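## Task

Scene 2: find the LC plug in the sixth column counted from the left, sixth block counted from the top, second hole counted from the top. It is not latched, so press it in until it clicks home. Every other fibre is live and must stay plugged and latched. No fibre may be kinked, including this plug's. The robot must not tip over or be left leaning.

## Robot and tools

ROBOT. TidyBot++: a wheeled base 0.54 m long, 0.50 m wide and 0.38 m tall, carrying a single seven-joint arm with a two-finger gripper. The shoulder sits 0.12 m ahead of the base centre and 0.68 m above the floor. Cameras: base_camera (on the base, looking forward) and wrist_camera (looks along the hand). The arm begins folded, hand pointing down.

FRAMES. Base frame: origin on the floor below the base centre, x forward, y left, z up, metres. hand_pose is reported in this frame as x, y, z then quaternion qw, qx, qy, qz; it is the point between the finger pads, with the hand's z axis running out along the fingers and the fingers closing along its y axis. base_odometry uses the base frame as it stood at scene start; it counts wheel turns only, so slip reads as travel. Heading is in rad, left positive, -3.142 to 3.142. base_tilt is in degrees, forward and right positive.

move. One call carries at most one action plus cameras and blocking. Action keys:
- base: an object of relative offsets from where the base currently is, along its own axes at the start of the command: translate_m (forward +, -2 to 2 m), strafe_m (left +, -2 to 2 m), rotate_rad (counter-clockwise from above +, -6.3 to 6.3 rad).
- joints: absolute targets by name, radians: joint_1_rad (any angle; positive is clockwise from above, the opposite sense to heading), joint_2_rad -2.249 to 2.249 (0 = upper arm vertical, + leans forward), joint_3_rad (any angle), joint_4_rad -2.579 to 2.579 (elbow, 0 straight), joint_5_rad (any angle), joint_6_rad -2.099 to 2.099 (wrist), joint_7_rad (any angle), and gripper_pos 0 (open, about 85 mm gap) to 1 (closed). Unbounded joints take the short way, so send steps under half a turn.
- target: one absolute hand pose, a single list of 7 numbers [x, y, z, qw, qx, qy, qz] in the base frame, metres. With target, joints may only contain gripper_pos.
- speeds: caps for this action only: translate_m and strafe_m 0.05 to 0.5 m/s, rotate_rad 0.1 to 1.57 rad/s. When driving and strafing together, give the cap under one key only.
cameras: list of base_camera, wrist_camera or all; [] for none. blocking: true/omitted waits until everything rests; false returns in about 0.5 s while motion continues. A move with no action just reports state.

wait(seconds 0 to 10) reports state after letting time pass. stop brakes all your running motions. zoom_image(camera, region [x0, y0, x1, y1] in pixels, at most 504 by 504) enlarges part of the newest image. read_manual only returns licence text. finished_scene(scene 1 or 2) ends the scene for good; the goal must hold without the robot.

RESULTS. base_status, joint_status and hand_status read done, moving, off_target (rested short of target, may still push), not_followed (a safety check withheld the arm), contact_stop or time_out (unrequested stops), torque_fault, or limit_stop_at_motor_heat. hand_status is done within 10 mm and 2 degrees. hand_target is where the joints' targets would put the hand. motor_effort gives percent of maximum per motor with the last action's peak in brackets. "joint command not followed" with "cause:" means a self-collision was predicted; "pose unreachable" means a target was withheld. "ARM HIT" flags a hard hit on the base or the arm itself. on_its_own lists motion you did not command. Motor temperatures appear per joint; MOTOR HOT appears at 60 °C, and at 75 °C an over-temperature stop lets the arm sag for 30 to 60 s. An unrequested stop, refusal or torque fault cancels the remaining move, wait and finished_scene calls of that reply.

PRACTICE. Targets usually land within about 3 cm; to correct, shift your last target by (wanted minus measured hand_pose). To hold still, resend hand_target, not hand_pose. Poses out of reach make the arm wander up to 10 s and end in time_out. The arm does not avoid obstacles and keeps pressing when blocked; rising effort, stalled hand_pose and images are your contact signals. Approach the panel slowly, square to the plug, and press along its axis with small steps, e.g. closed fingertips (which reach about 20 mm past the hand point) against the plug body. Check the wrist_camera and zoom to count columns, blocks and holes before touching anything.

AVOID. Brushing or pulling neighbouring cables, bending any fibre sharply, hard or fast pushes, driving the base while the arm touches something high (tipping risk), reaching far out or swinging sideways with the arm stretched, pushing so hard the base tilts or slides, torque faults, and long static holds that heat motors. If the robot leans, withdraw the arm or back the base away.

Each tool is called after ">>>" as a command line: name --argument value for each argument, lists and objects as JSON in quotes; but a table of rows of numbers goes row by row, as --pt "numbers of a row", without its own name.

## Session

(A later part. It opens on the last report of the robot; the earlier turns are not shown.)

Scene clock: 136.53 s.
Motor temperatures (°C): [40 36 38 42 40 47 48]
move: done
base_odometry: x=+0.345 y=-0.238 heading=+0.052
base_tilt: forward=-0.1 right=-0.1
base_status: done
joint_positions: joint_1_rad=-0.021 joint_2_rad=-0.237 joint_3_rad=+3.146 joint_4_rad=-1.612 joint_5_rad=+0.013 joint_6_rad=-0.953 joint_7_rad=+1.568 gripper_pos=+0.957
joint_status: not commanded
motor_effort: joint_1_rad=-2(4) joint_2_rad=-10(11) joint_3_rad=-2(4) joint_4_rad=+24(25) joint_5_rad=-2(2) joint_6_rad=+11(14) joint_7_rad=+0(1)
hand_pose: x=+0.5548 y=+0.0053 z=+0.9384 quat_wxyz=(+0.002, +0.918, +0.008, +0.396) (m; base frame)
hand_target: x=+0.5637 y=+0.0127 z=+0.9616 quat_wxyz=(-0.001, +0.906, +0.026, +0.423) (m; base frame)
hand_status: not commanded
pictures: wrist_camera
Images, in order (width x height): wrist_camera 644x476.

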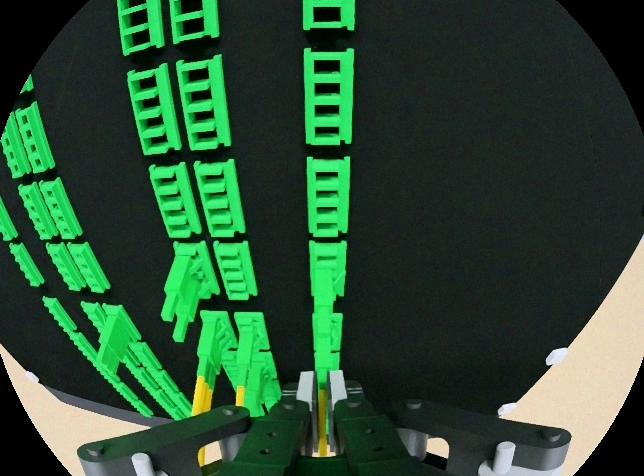

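>>> move --base '{"translate_m": 0.002, "strafe_m": -0.001}' --speeds '{"translate_m": 0.05}' --cameras '["wrist_camera"]'

>>> zoom_image --camera "wrist_camera" --region '[282, 320, 362, 400]'

Scene clock: 139.73 s.
Motor temperatures (°C): [40 36 38 42 40 47 48]
move: done
base_odometry: x=+0.347 y=-0.239 heading=+0.052
base_tilt: forward=-0.2 right=-0.1
base_status: done
joint_positions: joint_1_rad=-0.021 joint_2_rad=-0.238 joint_3_rad=+3.146 joint_4_rad=-1.612 joint_5_rad=+0.012 joint_6_rad=-0.954 joint_7_rad=+1.568 gripper_pos=+0.957
joint_status: not commanded
motor_effort: joint_1_rad=-1(3) joint_2_rad=-8(11) joint_3_rad=-1(2) joint_4_rad=+24(26) joint_5_rad=+0(2) joint_6_rad=+13(14) joint_7_rad=+1(1)
hand_pose: x=+0.5544 y=+0.0056 z=+0.9385 quat_wxyz=(+0.001, +0.918, +0.008, +0.396) (m; base frame)
hand_target: x=+0.5637 y=+0.0127 z=+0.9616 quat_wxyz=(-0.001, +0.906, +0.026, +0.423) (m; base frame)
hand_status: not commanded
pictures: wrist_camera
Images, in order (width x height): wrist_camera 644x476.

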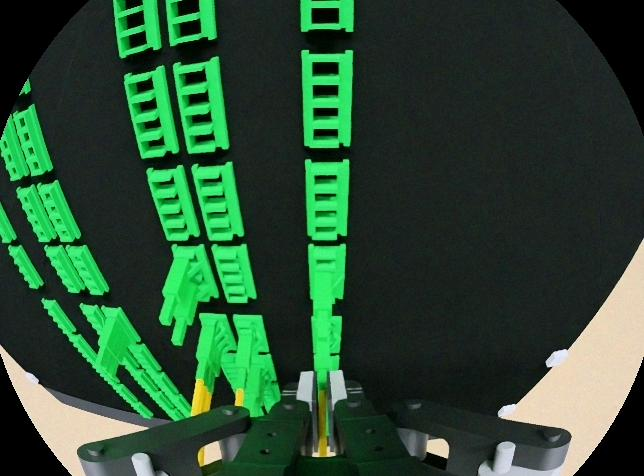

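Scaled by 6.300.

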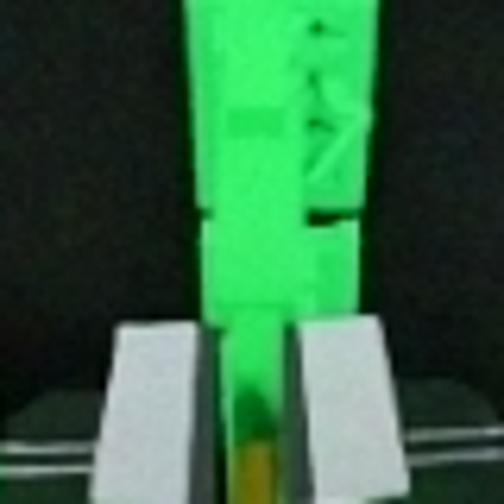

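>>> move --base '{"translate_m": 0.002}' --speeds '{"translate_m": 0.05}' --cameras '["wrist_camera"]'

>>> zoom_image --camera "wrist_camera" --region '[282, 320, 362, 400]'

Scene clock: 141.20 s.
Motor temperatures (°C): [40 36 38 42 40 47 48]
move: done
base_odometry: x=+0.349 y=-0.239 heading=+0.052
base_tilt: forward=-0.2 right=-0.1
base_status: done
joint_positions: joint_1_rad=-0.021 joint_2_rad=-0.241 joint_3_rad=+3.146 joint_4_rad=-1.612 joint_5_rad=+0.012 joint_6_rad=-0.959 joint_7_rad=+1.568 gripper_pos=+0.957
joint_status: not commanded
motor_effort: joint_1_rad=-2(3) joint_2_rad=-8(9) joint_3_rad=-1(3) joint_4_rad=+24(27) joint_5_rad=-1(1) joint_6_rad=+13(17) joint_7_rad=+0(1)
hand_pose: x=+0.5526 y=+0.0055 z=+0.9385 quat_wxyz=(+0.001, +0.919, +0.008, +0.395) (m; base frame)
hand_target: x=+0.5637 y=+0.0127 z=+0.9616 quat_wxyz=(-0.001, +0.906, +0.026, +0.423) (m; base frame)
hand_status: not commanded
pictures: wrist_camera
Images, in order (width x height): wrist_camera 644x476.

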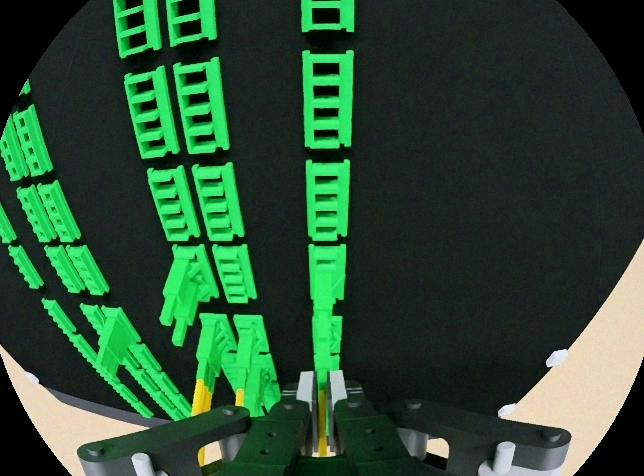

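Scaled by 6.300.

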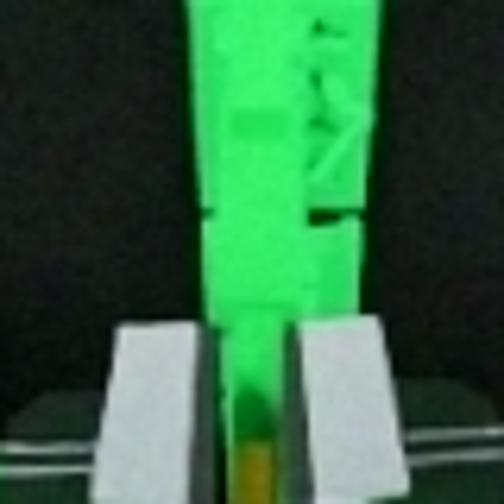

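>>> move --base '{"translate_m": 0.002}' --speeds '{"translate_m": 0.05}' --joints '{"joint_2_rad": -0.22, "joint_6_rad": -0.89, "joint_4_rad": -1.575}' --cameras '["wrist_camera"]'

>>> zoom_image --camera "wrist_camera" --region '[282, 320, 362, 400]'

Scene clock: 144.13 s.
Motor temperatures (°C): [40 36 38 42 40 47 48]
move: done
base_odometry: x=+0.350 y=-0.239 heading=+0.052
base_tilt: forward=-0.2 right=-0.1
base_status: done
joint_positions: joint_1_rad=-0.021 joint_2_rad=-0.241 joint_3_rad=+3.146 joint_4_rad=-1.612 joint_5_rad=+0.012 joint_6_rad=-0.961 joint_7_rad=+1.568 gripper_pos=+0.957
joint_status: all done
motor_effort: joint_1_rad=-3(3) joint_2_rad=-4(8) joint_3_rad=-1(3) joint_4_rad=+27(29) joint_5_rad=-1(2) joint_6_rad=+18(21) joint_7_rad=+1(1)
hand_pose: x=+0.5520 y=+0.0054 z=+0.9384 quat_wxyz=(+0.001, +0.919, +0.008, +0.394) (m; base frame)
hand_target: x=+0.5773 y=+0.0129 z=+0.9654 quat_wxyz=(-0.001, +0.901, +0.026, +0.433) (m; base frame)
hand_status: not commanded
pictures: wrist_camera
Images, in order (width x height): wrist_camera 644x476.

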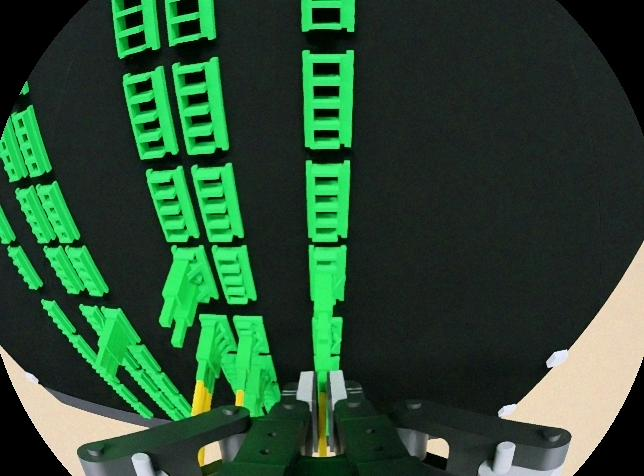

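Scaled by 6.300.

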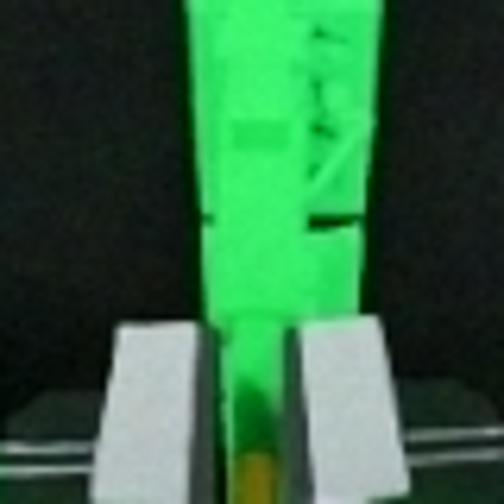

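>>> zoom_image --camera "wrist_camera" --region '[306, 350, 338, 382]'

>>> zoom_image --camera "wrist_camera" --region '[296, 300, 352, 356]'

Scaled by 15.750.

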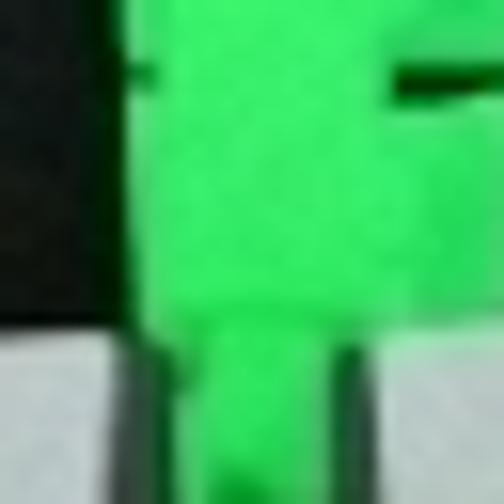

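Scaled by 9.000.

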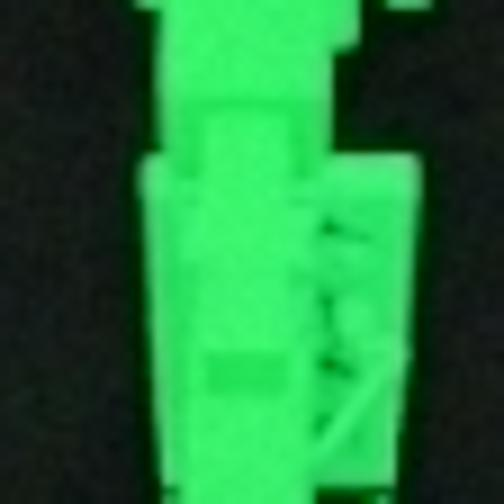

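>>> move --joints '{"joint_2_rad": -0.195, "joint_6_rad": -0.855, "joint_4_rad": -1.565}' --cameras '["wrist_camera"]'

>>> zoom_image --camera "wrist_camera" --region '[282, 320, 362, 400]'

Scene clock: 150.97 s.
Motor temperatures (°C): [40 36 38 42 40 47 48]
move: off_target
base_odometry: x=+0.350 y=-0.239 heading=+0.052
base_tilt: forward=-0.2 right=-0.1
base_status: not commanded
joint_positions: joint_1_rad=-0.021 joint_2_rad=-0.241 joint_3_rad=+3.146 joint_4_rad=-1.612 joint_5_rad=+0.012 joint_6_rad=-0.960 joint_7_rad=+1.568 gripper_pos=+0.957
joint_status: joint_2_rad off_target (ended at -0.241, target -0.195); joint_4_rad off_target (ended at -1.612, target -1.565); joint_6_rad off_target (ended at -0.960, target -0.855)
motor_effort: joint_1_rad=-2(3) joint_2_rad=-3(5) joint_3_rad=-2(3) joint_4_rad=+28(29) joint_5_rad=+0(2) joint_6_rad=+20(21) joint_7_rad=+0(1)
hand_pose: x=+0.5522 y=+0.0054 z=+0.9384 quat_wxyz=(+0.001, +0.919, +0.008, +0.394) (m; base frame)
hand_target: x=+0.5924 y=+0.0132 z=+0.9679 quat_wxyz=(-0.001, +0.896, +0.025, +0.442) (m; base frame)
hand_status: not commanded
pictures: wrist_camera
Images, in order (width x height): wrist_camera 644x476.

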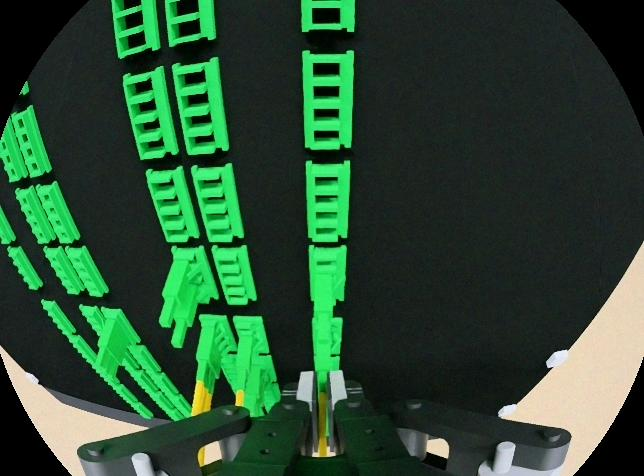

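Scaled by 6.300.

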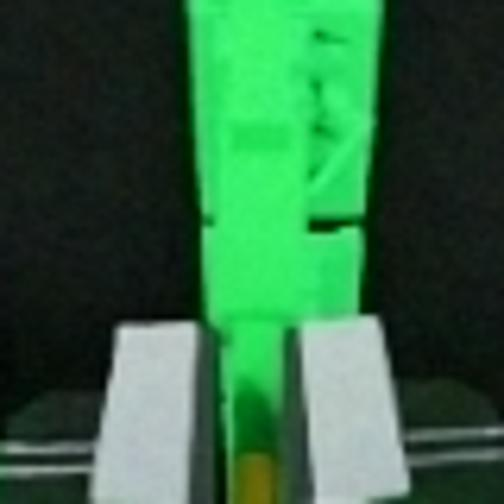

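>>> move --joints '{"joint_2_rad": -0.17, "joint_6_rad": -0.82, "joint_4_rad": -1.55}' --cameras '["wrist_camera"]'

>>> zoom_image --camera "wrist_camera" --region '[282, 320, 362, 400]'

Scene clock: 152.27 s.
Motor temperatures (°C): [40 36 38 42 40 47 48]
move: off_target
base_odometry: x=+0.350 y=-0.239 heading=+0.052
base_tilt: forward=-0.2 right=-0.1
base_status: not commanded
joint_positions: joint_1_rad=-0.021 joint_2_rad=-0.240 joint_3_rad=+3.146 joint_4_rad=-1.612 joint_5_rad=+0.012 joint_6_rad=-0.959 joint_7_rad=+1.568 gripper_pos=+0.957
joint_status: joint_2_rad off_target (ended at -0.240, target -0.170); joint_4_rad off_target (ended at -1.612, target -1.550); joint_6_rad off_target (ended at -0.959, target -0.820)
motor_effort: joint_1_rad=-3(3) joint_2_rad=+1(3) joint_3_rad=-2(2) joint_4_rad=+29(30) joint_5_rad=-2(2) joint_6_rad=+23(24) joint_7_rad=+0(1)
hand_pose: x=+0.5529 y=+0.0054 z=+0.9381 quat_wxyz=(+0.001, +0.919, +0.008, +0.394) (m; base frame)
hand_target: x=+0.6080 y=+0.0134 z=+0.9729 quat_wxyz=(+0.000, +0.891, +0.025, +0.454) (m; base frame)
hand_status: not commanded
pictures: wrist_camera
Images, in order (width x height): wrist_camera 644x476.

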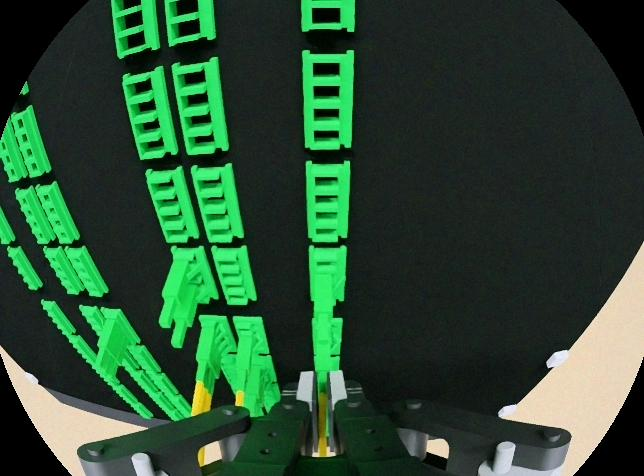

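Scaled by 6.300.

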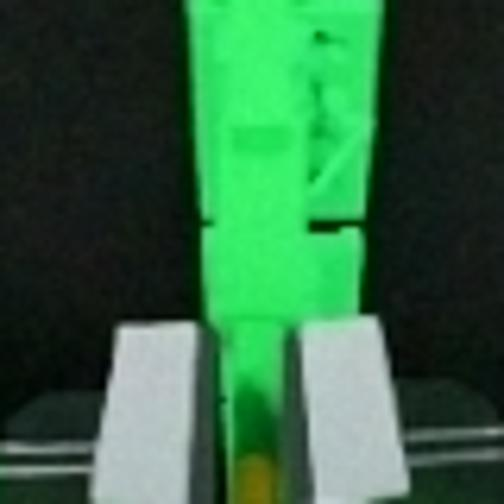

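>>> move --joints '{"joint_2_rad": -0.15, "joint_6_rad": -0.79, "joint_4_rad": -1.54}' --cameras '["wrist_camera"]'

>>> zoom_image --camera "wrist_camera" --region '[282, 320, 362, 400]'

Scene clock: 154.17 s.
Motor temperatures (°C): [40 36 38 42 40 47 48]
move: off_target
base_odometry: x=+0.350 y=-0.239 heading=+0.052
base_tilt: forward=-0.2 right=-0.1
base_status: not commanded
joint_positions: joint_1_rad=-0.021 joint_2_rad=-0.238 joint_3_rad=+3.146 joint_4_rad=-1.612 joint_5_rad=+0.012 joint_6_rad=-0.957 joint_7_rad=+1.568 gripper_pos=+0.957
joint_status: joint_2_rad off_target (ended at -0.238, target -0.150); joint_4_rad off_target (ended at -1.612, target -1.540); joint_6_rad off_target (ended at -0.957, target -0.790)
motor_effort: joint_1_rad=-3(3) joint_2_rad=+3(4) joint_3_rad=-2(3) joint_4_rad=+30(30) joint_5_rad=-2(2) joint_6_rad=+26(27) joint_7_rad=+0(1)
hand_pose: x=+0.5536 y=+0.0054 z=+0.9380 quat_wxyz=(+0.001, +0.919, +0.008, +0.394) (m; base frame)
hand_target: x=+0.6205 y=+0.0136 z=+0.9762 quat_wxyz=(+0.000, +0.886, +0.025, +0.462) (m; base frame)
hand_status: not commanded
pictures: wrist_camera
Images, in order (width x height): wrist_camera 644x476.

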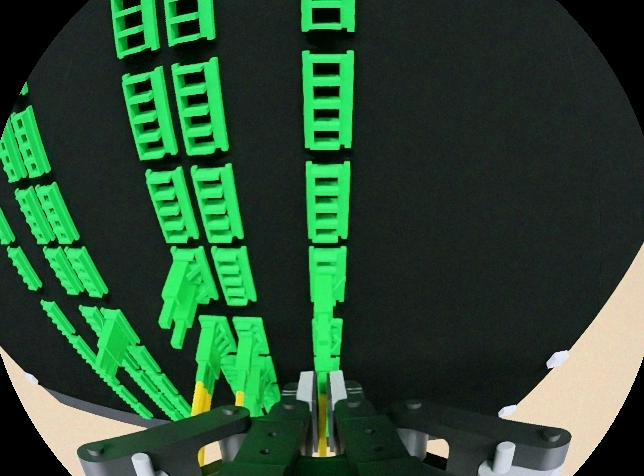

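Scaled by 6.300.

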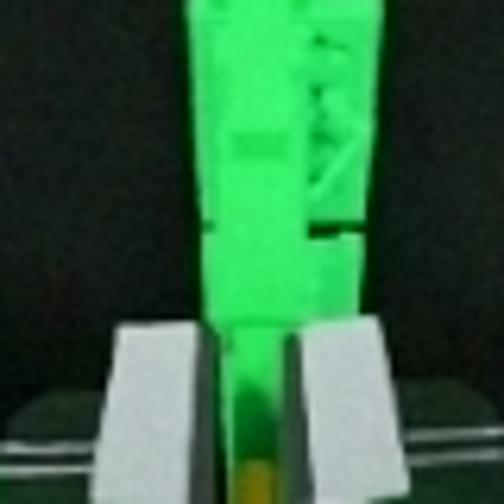

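>>> zoom_image --camera "wrist_camera" --region '[306, 350, 338, 382]'

>>> zoom_image --camera "wrist_camera" --region '[296, 300, 352, 356]'

Scaled by 15.750.

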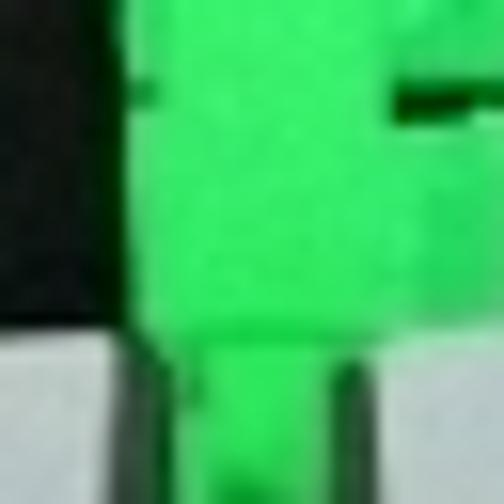

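Scaled by 9.000.

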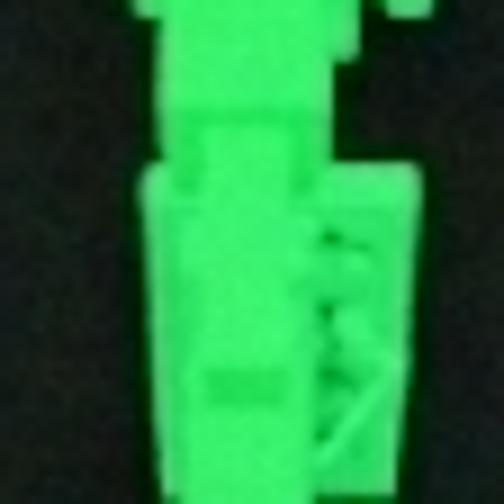

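>>> move --joints '{"joint_2_rad": -0.24, "joint_6_rad": -0.925, "joint_4_rad": -1.587}' --cameras '["wrist_camera"]'

>>> zoom_image --camera "wrist_camera" --region '[282, 320, 362, 400]'

Scene clock: 177.47 s.
Motor temperatures (°C): [40 36 38 42 40 48 48]
move: done
base_odometry: x=+0.350 y=-0.239 heading=+0.052
base_tilt: forward=-0.2 right=+0.0
base_status: not commanded
joint_positions: joint_1_rad=-0.021 joint_2_rad=-0.242 joint_3_rad=+3.146 joint_4_rad=-1.612 joint_5_rad=+0.012 joint_6_rad=-0.960 joint_7_rad=+1.568 gripper_pos=+0.957
joint_status: all done
motor_effort: joint_1_rad=-2(4) joint_2_rad=-6(7) joint_3_rad=-2(3) joint_4_rad=+28(31) joint_5_rad=-1(2) joint_6_rad=+18(27) joint_7_rad=+0(1)
hand_pose: x=+0.5519 y=+0.0054 z=+0.9388 quat_wxyz=(+0.001, +0.919, +0.008, +0.395) (m; base frame)
hand_target: x=+0.5632 y=+0.0127 z=+0.9595 quat_wxyz=(-0.001, +0.907, +0.026, +0.421) (m; base frame)
hand_status: not commanded
pictures: wrist_camera
Images, in order (width x height): wrist_camera 644x476.

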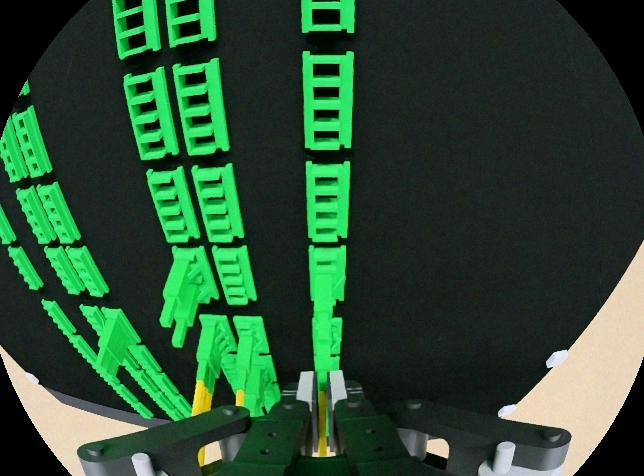

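Scaled by 6.300.

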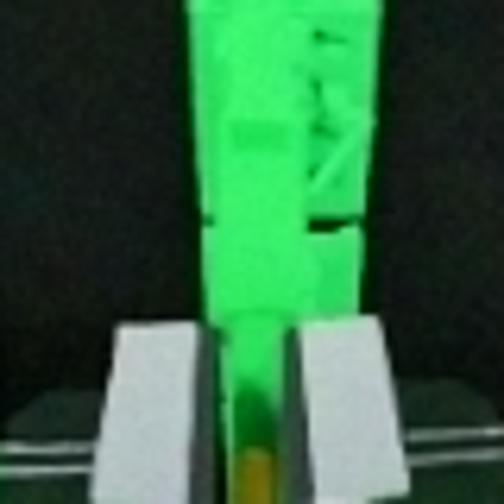

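>>> move --base '{"translate_m": -0.006}' --speeds '{"translate_m": 0.05}' --cameras '["wrist_camera"]'

>>> zoom_image --camera "wrist_camera" --region '[282, 320, 362, 400]'

Scene clock: 179.40 s.
Motor temperatures (°C): [40 36 38 42 40 48 48]
move: done
base_odometry: x=+0.344 y=-0.239 heading=+0.052
base_tilt: forward=-0.1 right=-0.1
base_status: done
joint_positions: joint_1_rad=-0.021 joint_2_rad=-0.241 joint_3_rad=+3.146 joint_4_rad=-1.611 joint_5_rad=+0.012 joint_6_rad=-0.942 joint_7_rad=+1.568 gripper_pos=+0.957
joint_status: not commanded
motor_effort: joint_1_rad=-2(3) joint_2_rad=-11(14) joint_3_rad=-2(3) joint_4_rad=+24(27) joint_5_rad=-1(2) joint_6_rad=+10(18) joint_7_rad=+0(1)
hand_pose: x=+0.5562 y=+0.0055 z=+0.9429 quat_wxyz=(+0.001, +0.915, +0.008, +0.403) (m; base frame)
hand_target: x=+0.5632 y=+0.0127 z=+0.9595 quat_wxyz=(-0.001, +0.907, +0.026, +0.421) (m; base frame)
hand_status: not commanded
pictures: wrist_camera
Images, in order (width x height): wrist_camera 644x476.

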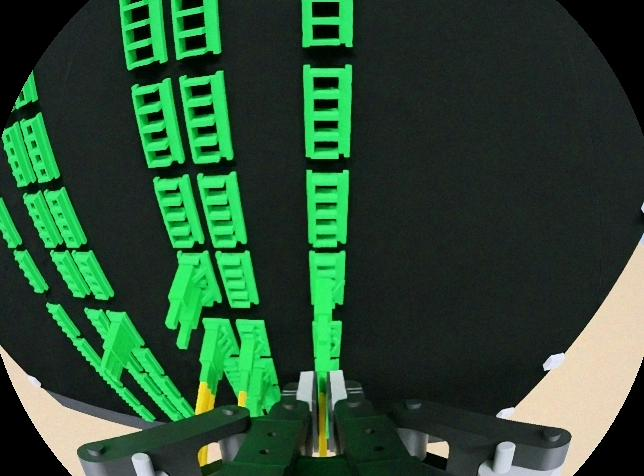

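Scaled by 6.300.

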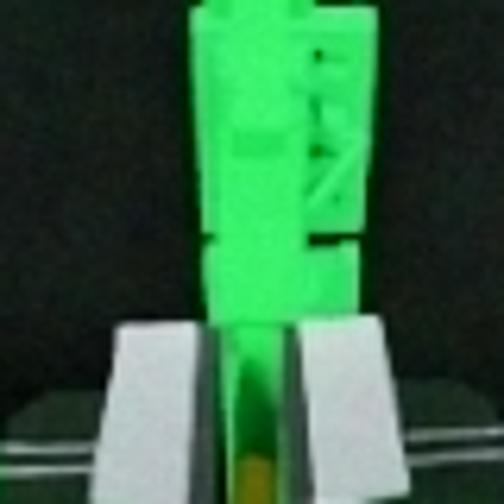

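>>> move --base '{"translate_m": -0.006}' --speeds '{"translate_m": 0.05}' --cameras '["wrist_camera"]'

>>> zoom_image --camera "wrist_camera" --region '[282, 320, 362, 400]'

Scene clock: 181.90 s.
Motor temperatures (°C): [40 36 38 42 40 48 48]
move: done
base_odometry: x=+0.338 y=-0.239 heading=+0.052
base_tilt: forward=-0.1 right=-0.1
base_status: done
joint_positions: joint_1_rad=-0.021 joint_2_rad=-0.241 joint_3_rad=+3.146 joint_4_rad=-1.608 joint_5_rad=+0.012 joint_6_rad=-0.934 joint_7_rad=+1.568 gripper_pos=+0.957
joint_status: not commanded
motor_effort: joint_1_rad=-1(2) joint_2_rad=-12(16) joint_3_rad=+0(2) joint_4_rad=+20(24) joint_5_rad=+0(1) joint_6_rad=+6(10) joint_7_rad=+0(1)
hand_pose: x=+0.5585 y=+0.0056 z=+0.9465 quat_wxyz=(+0.001, +0.913, +0.008, +0.408) (m; base frame)
hand_target: x=+0.5632 y=+0.0127 z=+0.9595 quat_wxyz=(-0.001, +0.907, +0.026, +0.421) (m; base frame)
hand_status: not commanded
pictures: wrist_camera
Images, in order (width x height): wrist_camera 644x476.

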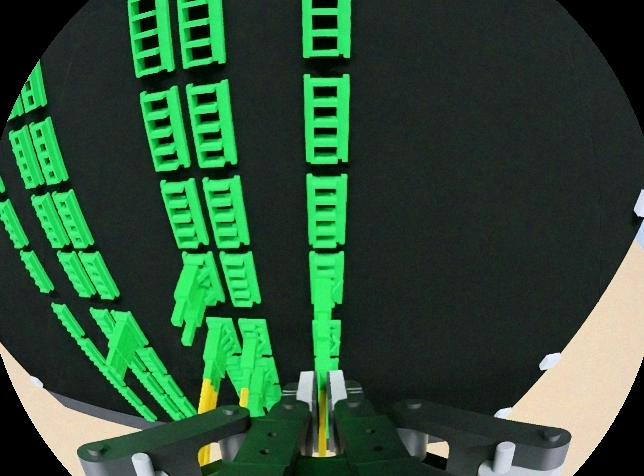

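Scaled by 6.300.

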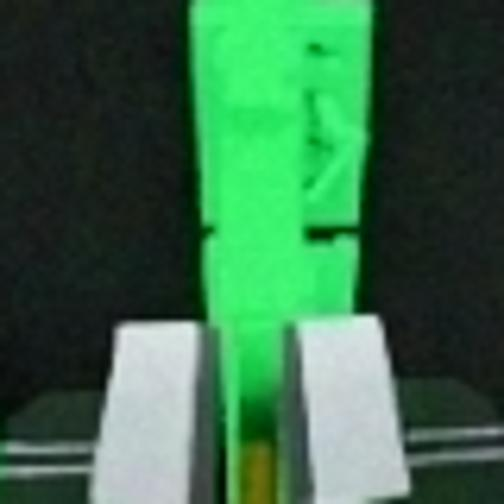

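>>> move --joints '{"gripper_pos": 0.91}' --cameras '[]'

>>> move --base '{"translate_m": -0.012}' --speeds '{"translate_m": 0.06}' --cameras '["wrist_camera"]'

>>> zoom_image --camera "wrist_camera" --region '[282, 320, 362, 400]'

Scene clock: 185.27 s.
Motor temperatures (°C): [40 36 38 42 40 48 48]
move: done
base_odometry: x=+0.338 y=-0.239 heading=+0.052
base_tilt: forward=-0.2 right=-0.1
base_status: not commanded
joint_positions: joint_1_rad=-0.021 joint_2_rad=-0.241 joint_3_rad=+3.146 joint_4_rad=-1.608 joint_5_rad=+0.012 joint_6_rad=-0.934 joint_7_rad=+1.568 gripper_pos=+0.910
joint_status: all done
motor_effort: joint_1_rad=+0(1) joint_2_rad=-12(12) joint_3_rad=+0(1) joint_4_rad=+20(21) joint_5_rad=+0(1) joint_6_rad=+5(6) joint_7_rad=-1(1)
hand_pose: x=+0.5585 y=+0.0056 z=+0.9465 quat_wxyz=(+0.001, +0.913, +0.008, +0.408) (m; base frame)
hand_target: x=+0.5632 y=+0.0127 z=+0.9595 quat_wxyz=(-0.001, +0.907, +0.026, +0.421) (m; base frame)
hand_status: not commanded
pictures: none
No camera images: "cameras" was empty.

Scene clock: 185.97 s.
Motor temperatures (°C): [40 36 38 42 40 48 48]
move: done
base_odometry: x=+0.326 y=-0.240 heading=+0.051
base_tilt: forward=-0.1 right=-0.1
base_status: done
joint_positions: joint_1_rad=-0.021 joint_2_rad=-0.242 joint_3_rad=+3.146 joint_4_rad=-1.608 joint_5_rad=+0.012 joint_6_rad=-0.934 joint_7_rad=+1.568 gripper_pos=+0.910
joint_status: not commanded
motor_effort: joint_1_rad=+0(1) joint_2_rad=-12(15) joint_3_rad=+0(1) joint_4_rad=+20(21) joint_5_rad=+0(1) joint_6_rad=+5(6) joint_7_rad=+0(1)
hand_pose: x=+0.5581 y=+0.0055 z=+0.9471 quat_wxyz=(+0.001, +0.913, +0.008, +0.409) (m; base frame)
hand_target: x=+0.5632 y=+0.0127 z=+0.9595 quat_wxyz=(-0.001, +0.907, +0.026, +0.421) (m; base frame)
hand_status: not commanded
pictures: wrist_camera
Images, in order (width x height): wrist_camera 644x476.

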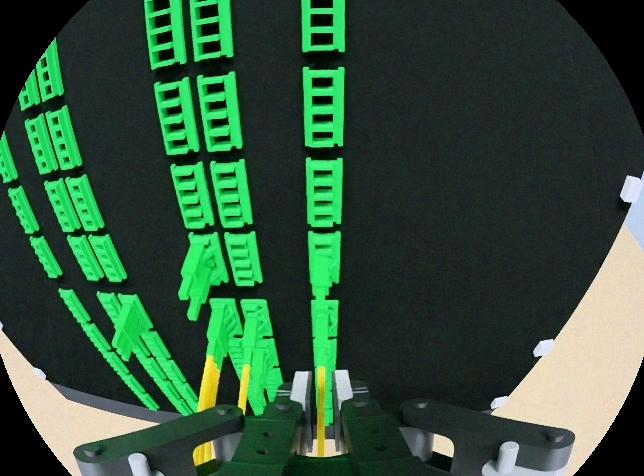

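Scaled by 6.300.

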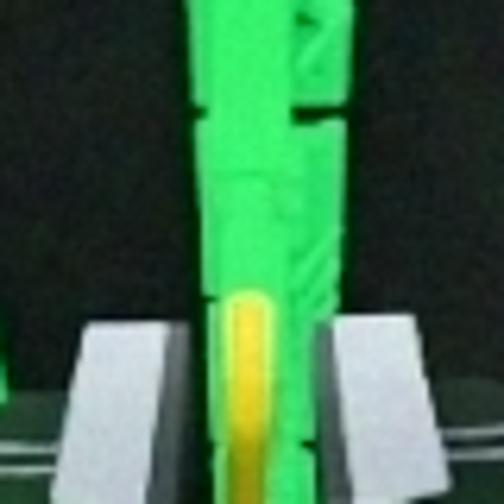

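>>> move --base '{"translate_m": -0.018}' --speeds '{"translate_m": 0.1}' --cameras '["wrist_camera"]'

>>> zoom_image --camera "wrist_camera" --region '[262, 300, 382, 420]'

Scene clock: 188.33 s.
Motor temperatures (°C): [40 36 38 42 40 48 48]
move: done
base_odometry: x=+0.308 y=-0.241 heading=+0.051
base_tilt: forward=-0.1 right=-0.1
base_status: done
joint_positions: joint_1_rad=-0.021 joint_2_rad=-0.244 joint_3_rad=+3.146 joint_4_rad=-1.608 joint_5_rad=+0.012 joint_6_rad=-0.934 joint_7_rad=+1.568 gripper_pos=+0.910
joint_status: not commanded
motor_effort: joint_1_rad=-1(1) joint_2_rad=-12(15) joint_3_rad=+0(1) joint_4_rad=+20(21) joint_5_rad=+1(2) joint_6_rad=+5(6) joint_7_rad=+0(1)
hand_pose: x=+0.5576 y=+0.0055 z=+0.9480 quat_wxyz=(+0.001, +0.912, +0.008, +0.410) (m; base frame)
hand_target: x=+0.5632 y=+0.0127 z=+0.9595 quat_wxyz=(-0.001, +0.907, +0.026, +0.421) (m; base frame)
hand_status: not commanded
pictures: wrist_camera
Images, in order (width x height): wrist_camera 644x476.

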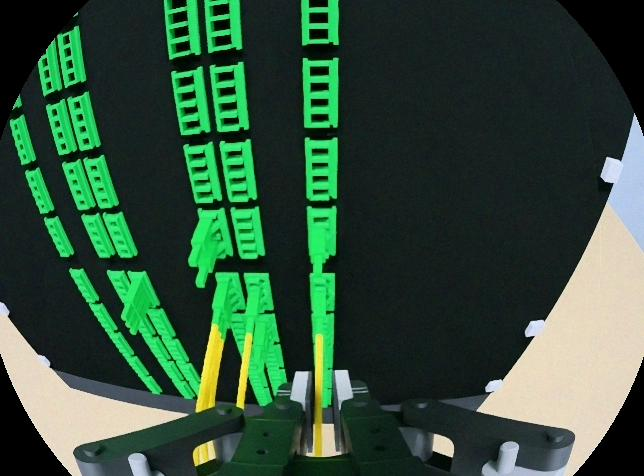

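Scaled by 4.200.

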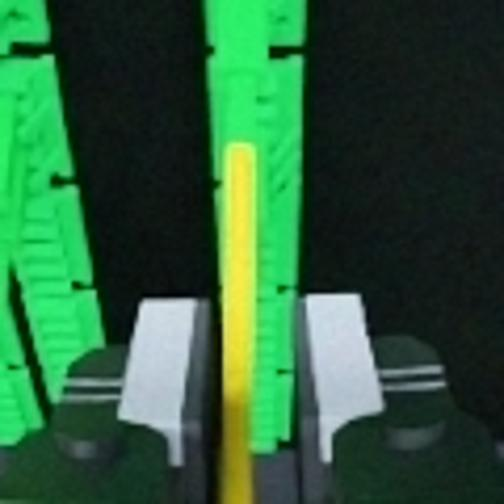

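>>> zoom_image --camera "wrist_camera" --region '[190, 250, 350, 370]'

Scaled by 3.150.

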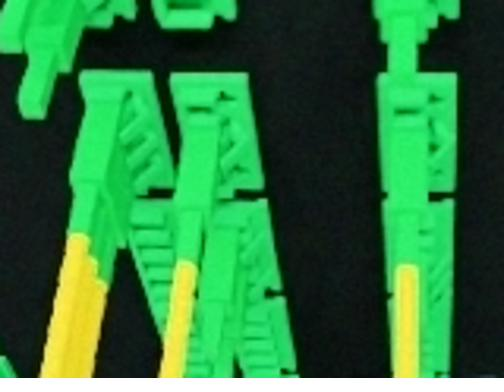

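>>> zoom_image --camera "wrist_camera" --region '[236, 265, 300, 345]'

>>> zoom_image --camera "wrist_camera" --region '[296, 265, 360, 345]'

Scaled by 6.300.

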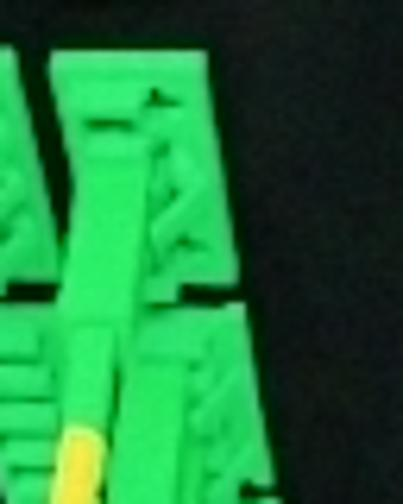

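Scaled by 6.300.

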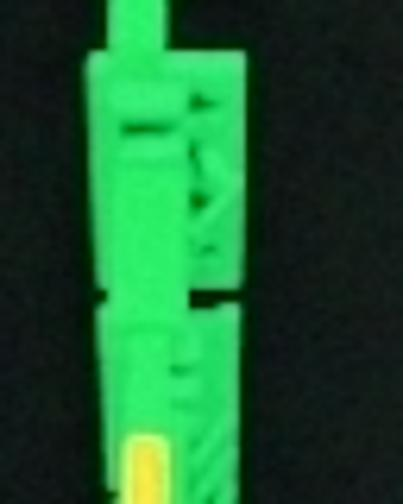

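>>> zoom_image --camera "wrist_camera" --region '[242, 270, 282, 320]'

>>> zoom_image --camera "wrist_camera" --region '[304, 270, 344, 320]'

Scaled by 10.080.

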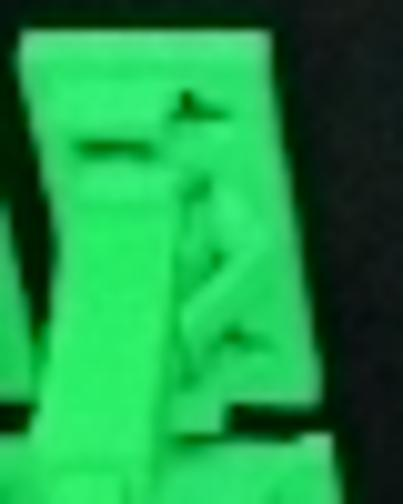

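Scaled by 10.080.

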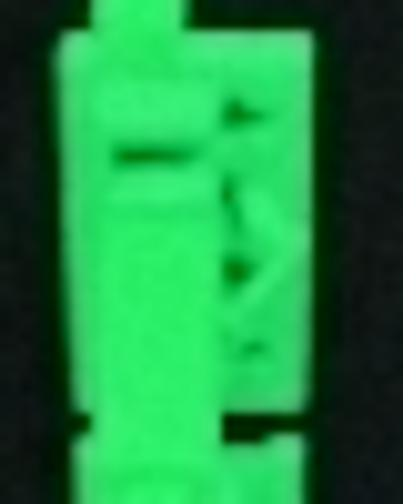

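>>> move --base '{"translate_m": -0.02}' --speeds '{"translate_m": 0.1}' --joints '{"joint_4_rad": -1.5}' --cameras '["wrist_camera"]'

>>> zoom_image --camera "wrist_camera" --region '[190, 230, 350, 350]'

Scene clock: 200.60 s.
Motor temperatures (°C): [40 36 38 42 40 48 48]
move: done
base_odometry: x=+0.288 y=-0.243 heading=+0.051
base_tilt: forward=-0.2 right=-0.1
base_status: done
joint_positions: joint_1_rad=-0.021 joint_2_rad=-0.243 joint_3_rad=+3.146 joint_4_rad=-1.526 joint_5_rad=+0.012 joint_6_rad=-0.934 joint_7_rad=+1.568 gripper_pos=+0.910
joint_status: all done
motor_effort: joint_1_rad=+0(1) joint_2_rad=-12(15) joint_3_rad=+0(2) joint_4_rad=+20(22) joint_5_rad=+1(2) joint_6_rad=+6(6) joint_7_rad=+0(1)
hand_pose: x=+0.5678 y=+0.0057 z=+0.9919 quat_wxyz=(+0.001, +0.895, +0.007, +0.446) (m; base frame)
hand_target: x=+0.5725 y=+0.0129 z=+1.0073 quat_wxyz=(-0.001, +0.887, +0.025, +0.460) (m; base frame)
hand_status: not commanded
pictures: wrist_camera
Images, in order (width x height): wrist_camera 644x476.

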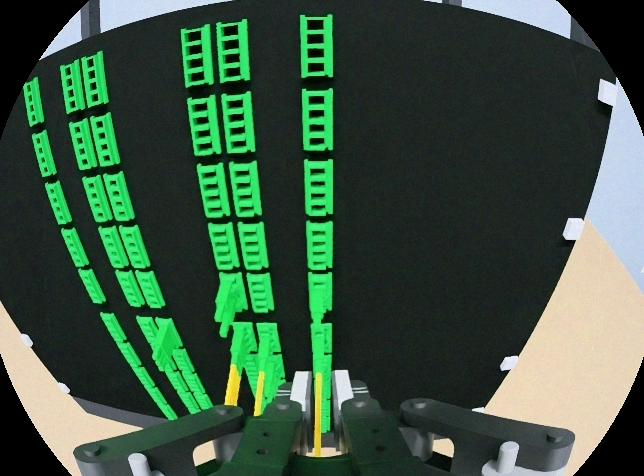

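Scaled by 3.150.

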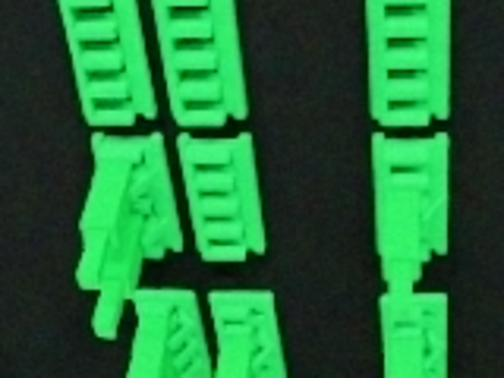

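>>> move --base '{"translate_m": -0.06}' --speeds '{"translate_m": 0.15}' --cameras '["wrist_camera"]'

>>> zoom_image --camera "wrist_camera" --region '[220, 270, 340, 390]'

Scene clock: 205.03 s.
Motor temperatures (°C): [40 36 38 42 40 48 48]
move: done
base_odometry: x=+0.228 y=-0.245 heading=+0.051
base_tilt: forward=-0.2 right=-0.1
base_status: done
joint_positions: joint_1_rad=-0.021 joint_2_rad=-0.241 joint_3_rad=+3.146 joint_4_rad=-1.526 joint_5_rad=+0.012 joint_6_rad=-0.934 joint_7_rad=+1.568 gripper_pos=+0.910
joint_status: not commanded
motor_effort: joint_1_rad=+0(1) joint_2_rad=-12(16) joint_3_rad=+0(2) joint_4_rad=+21(21) joint_5_rad=+1(1) joint_6_rad=+6(6) joint_7_rad=+0(1)
hand_pose: x=+0.5683 y=+0.0057 z=+0.9912 quat_wxyz=(+0.001, +0.895, +0.007, +0.445) (m; base frame)
hand_target: x=+0.5725 y=+0.0129 z=+1.0073 quat_wxyz=(-0.001, +0.887, +0.025, +0.460) (m; base frame)
hand_status: not commanded
pictures: wrist_camera
Images, in order (width x height): wrist_camera 644x476.

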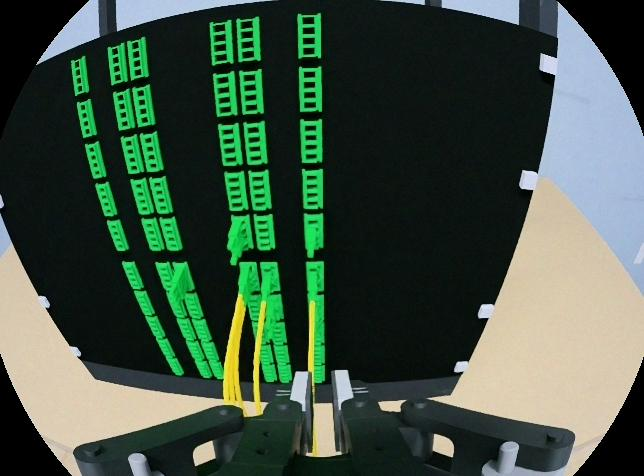

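Scaled by 4.200.

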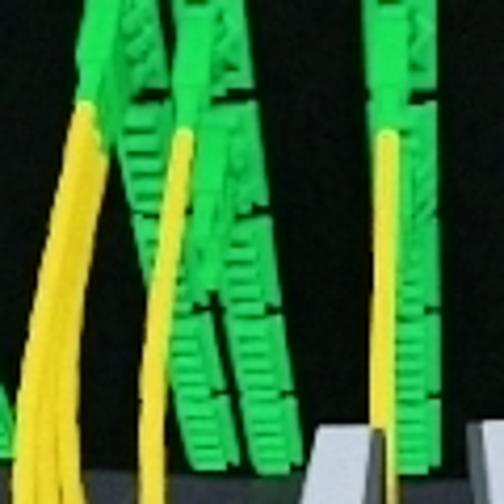

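>>> finished_scene --scene 2

The scene is finished: the task was done.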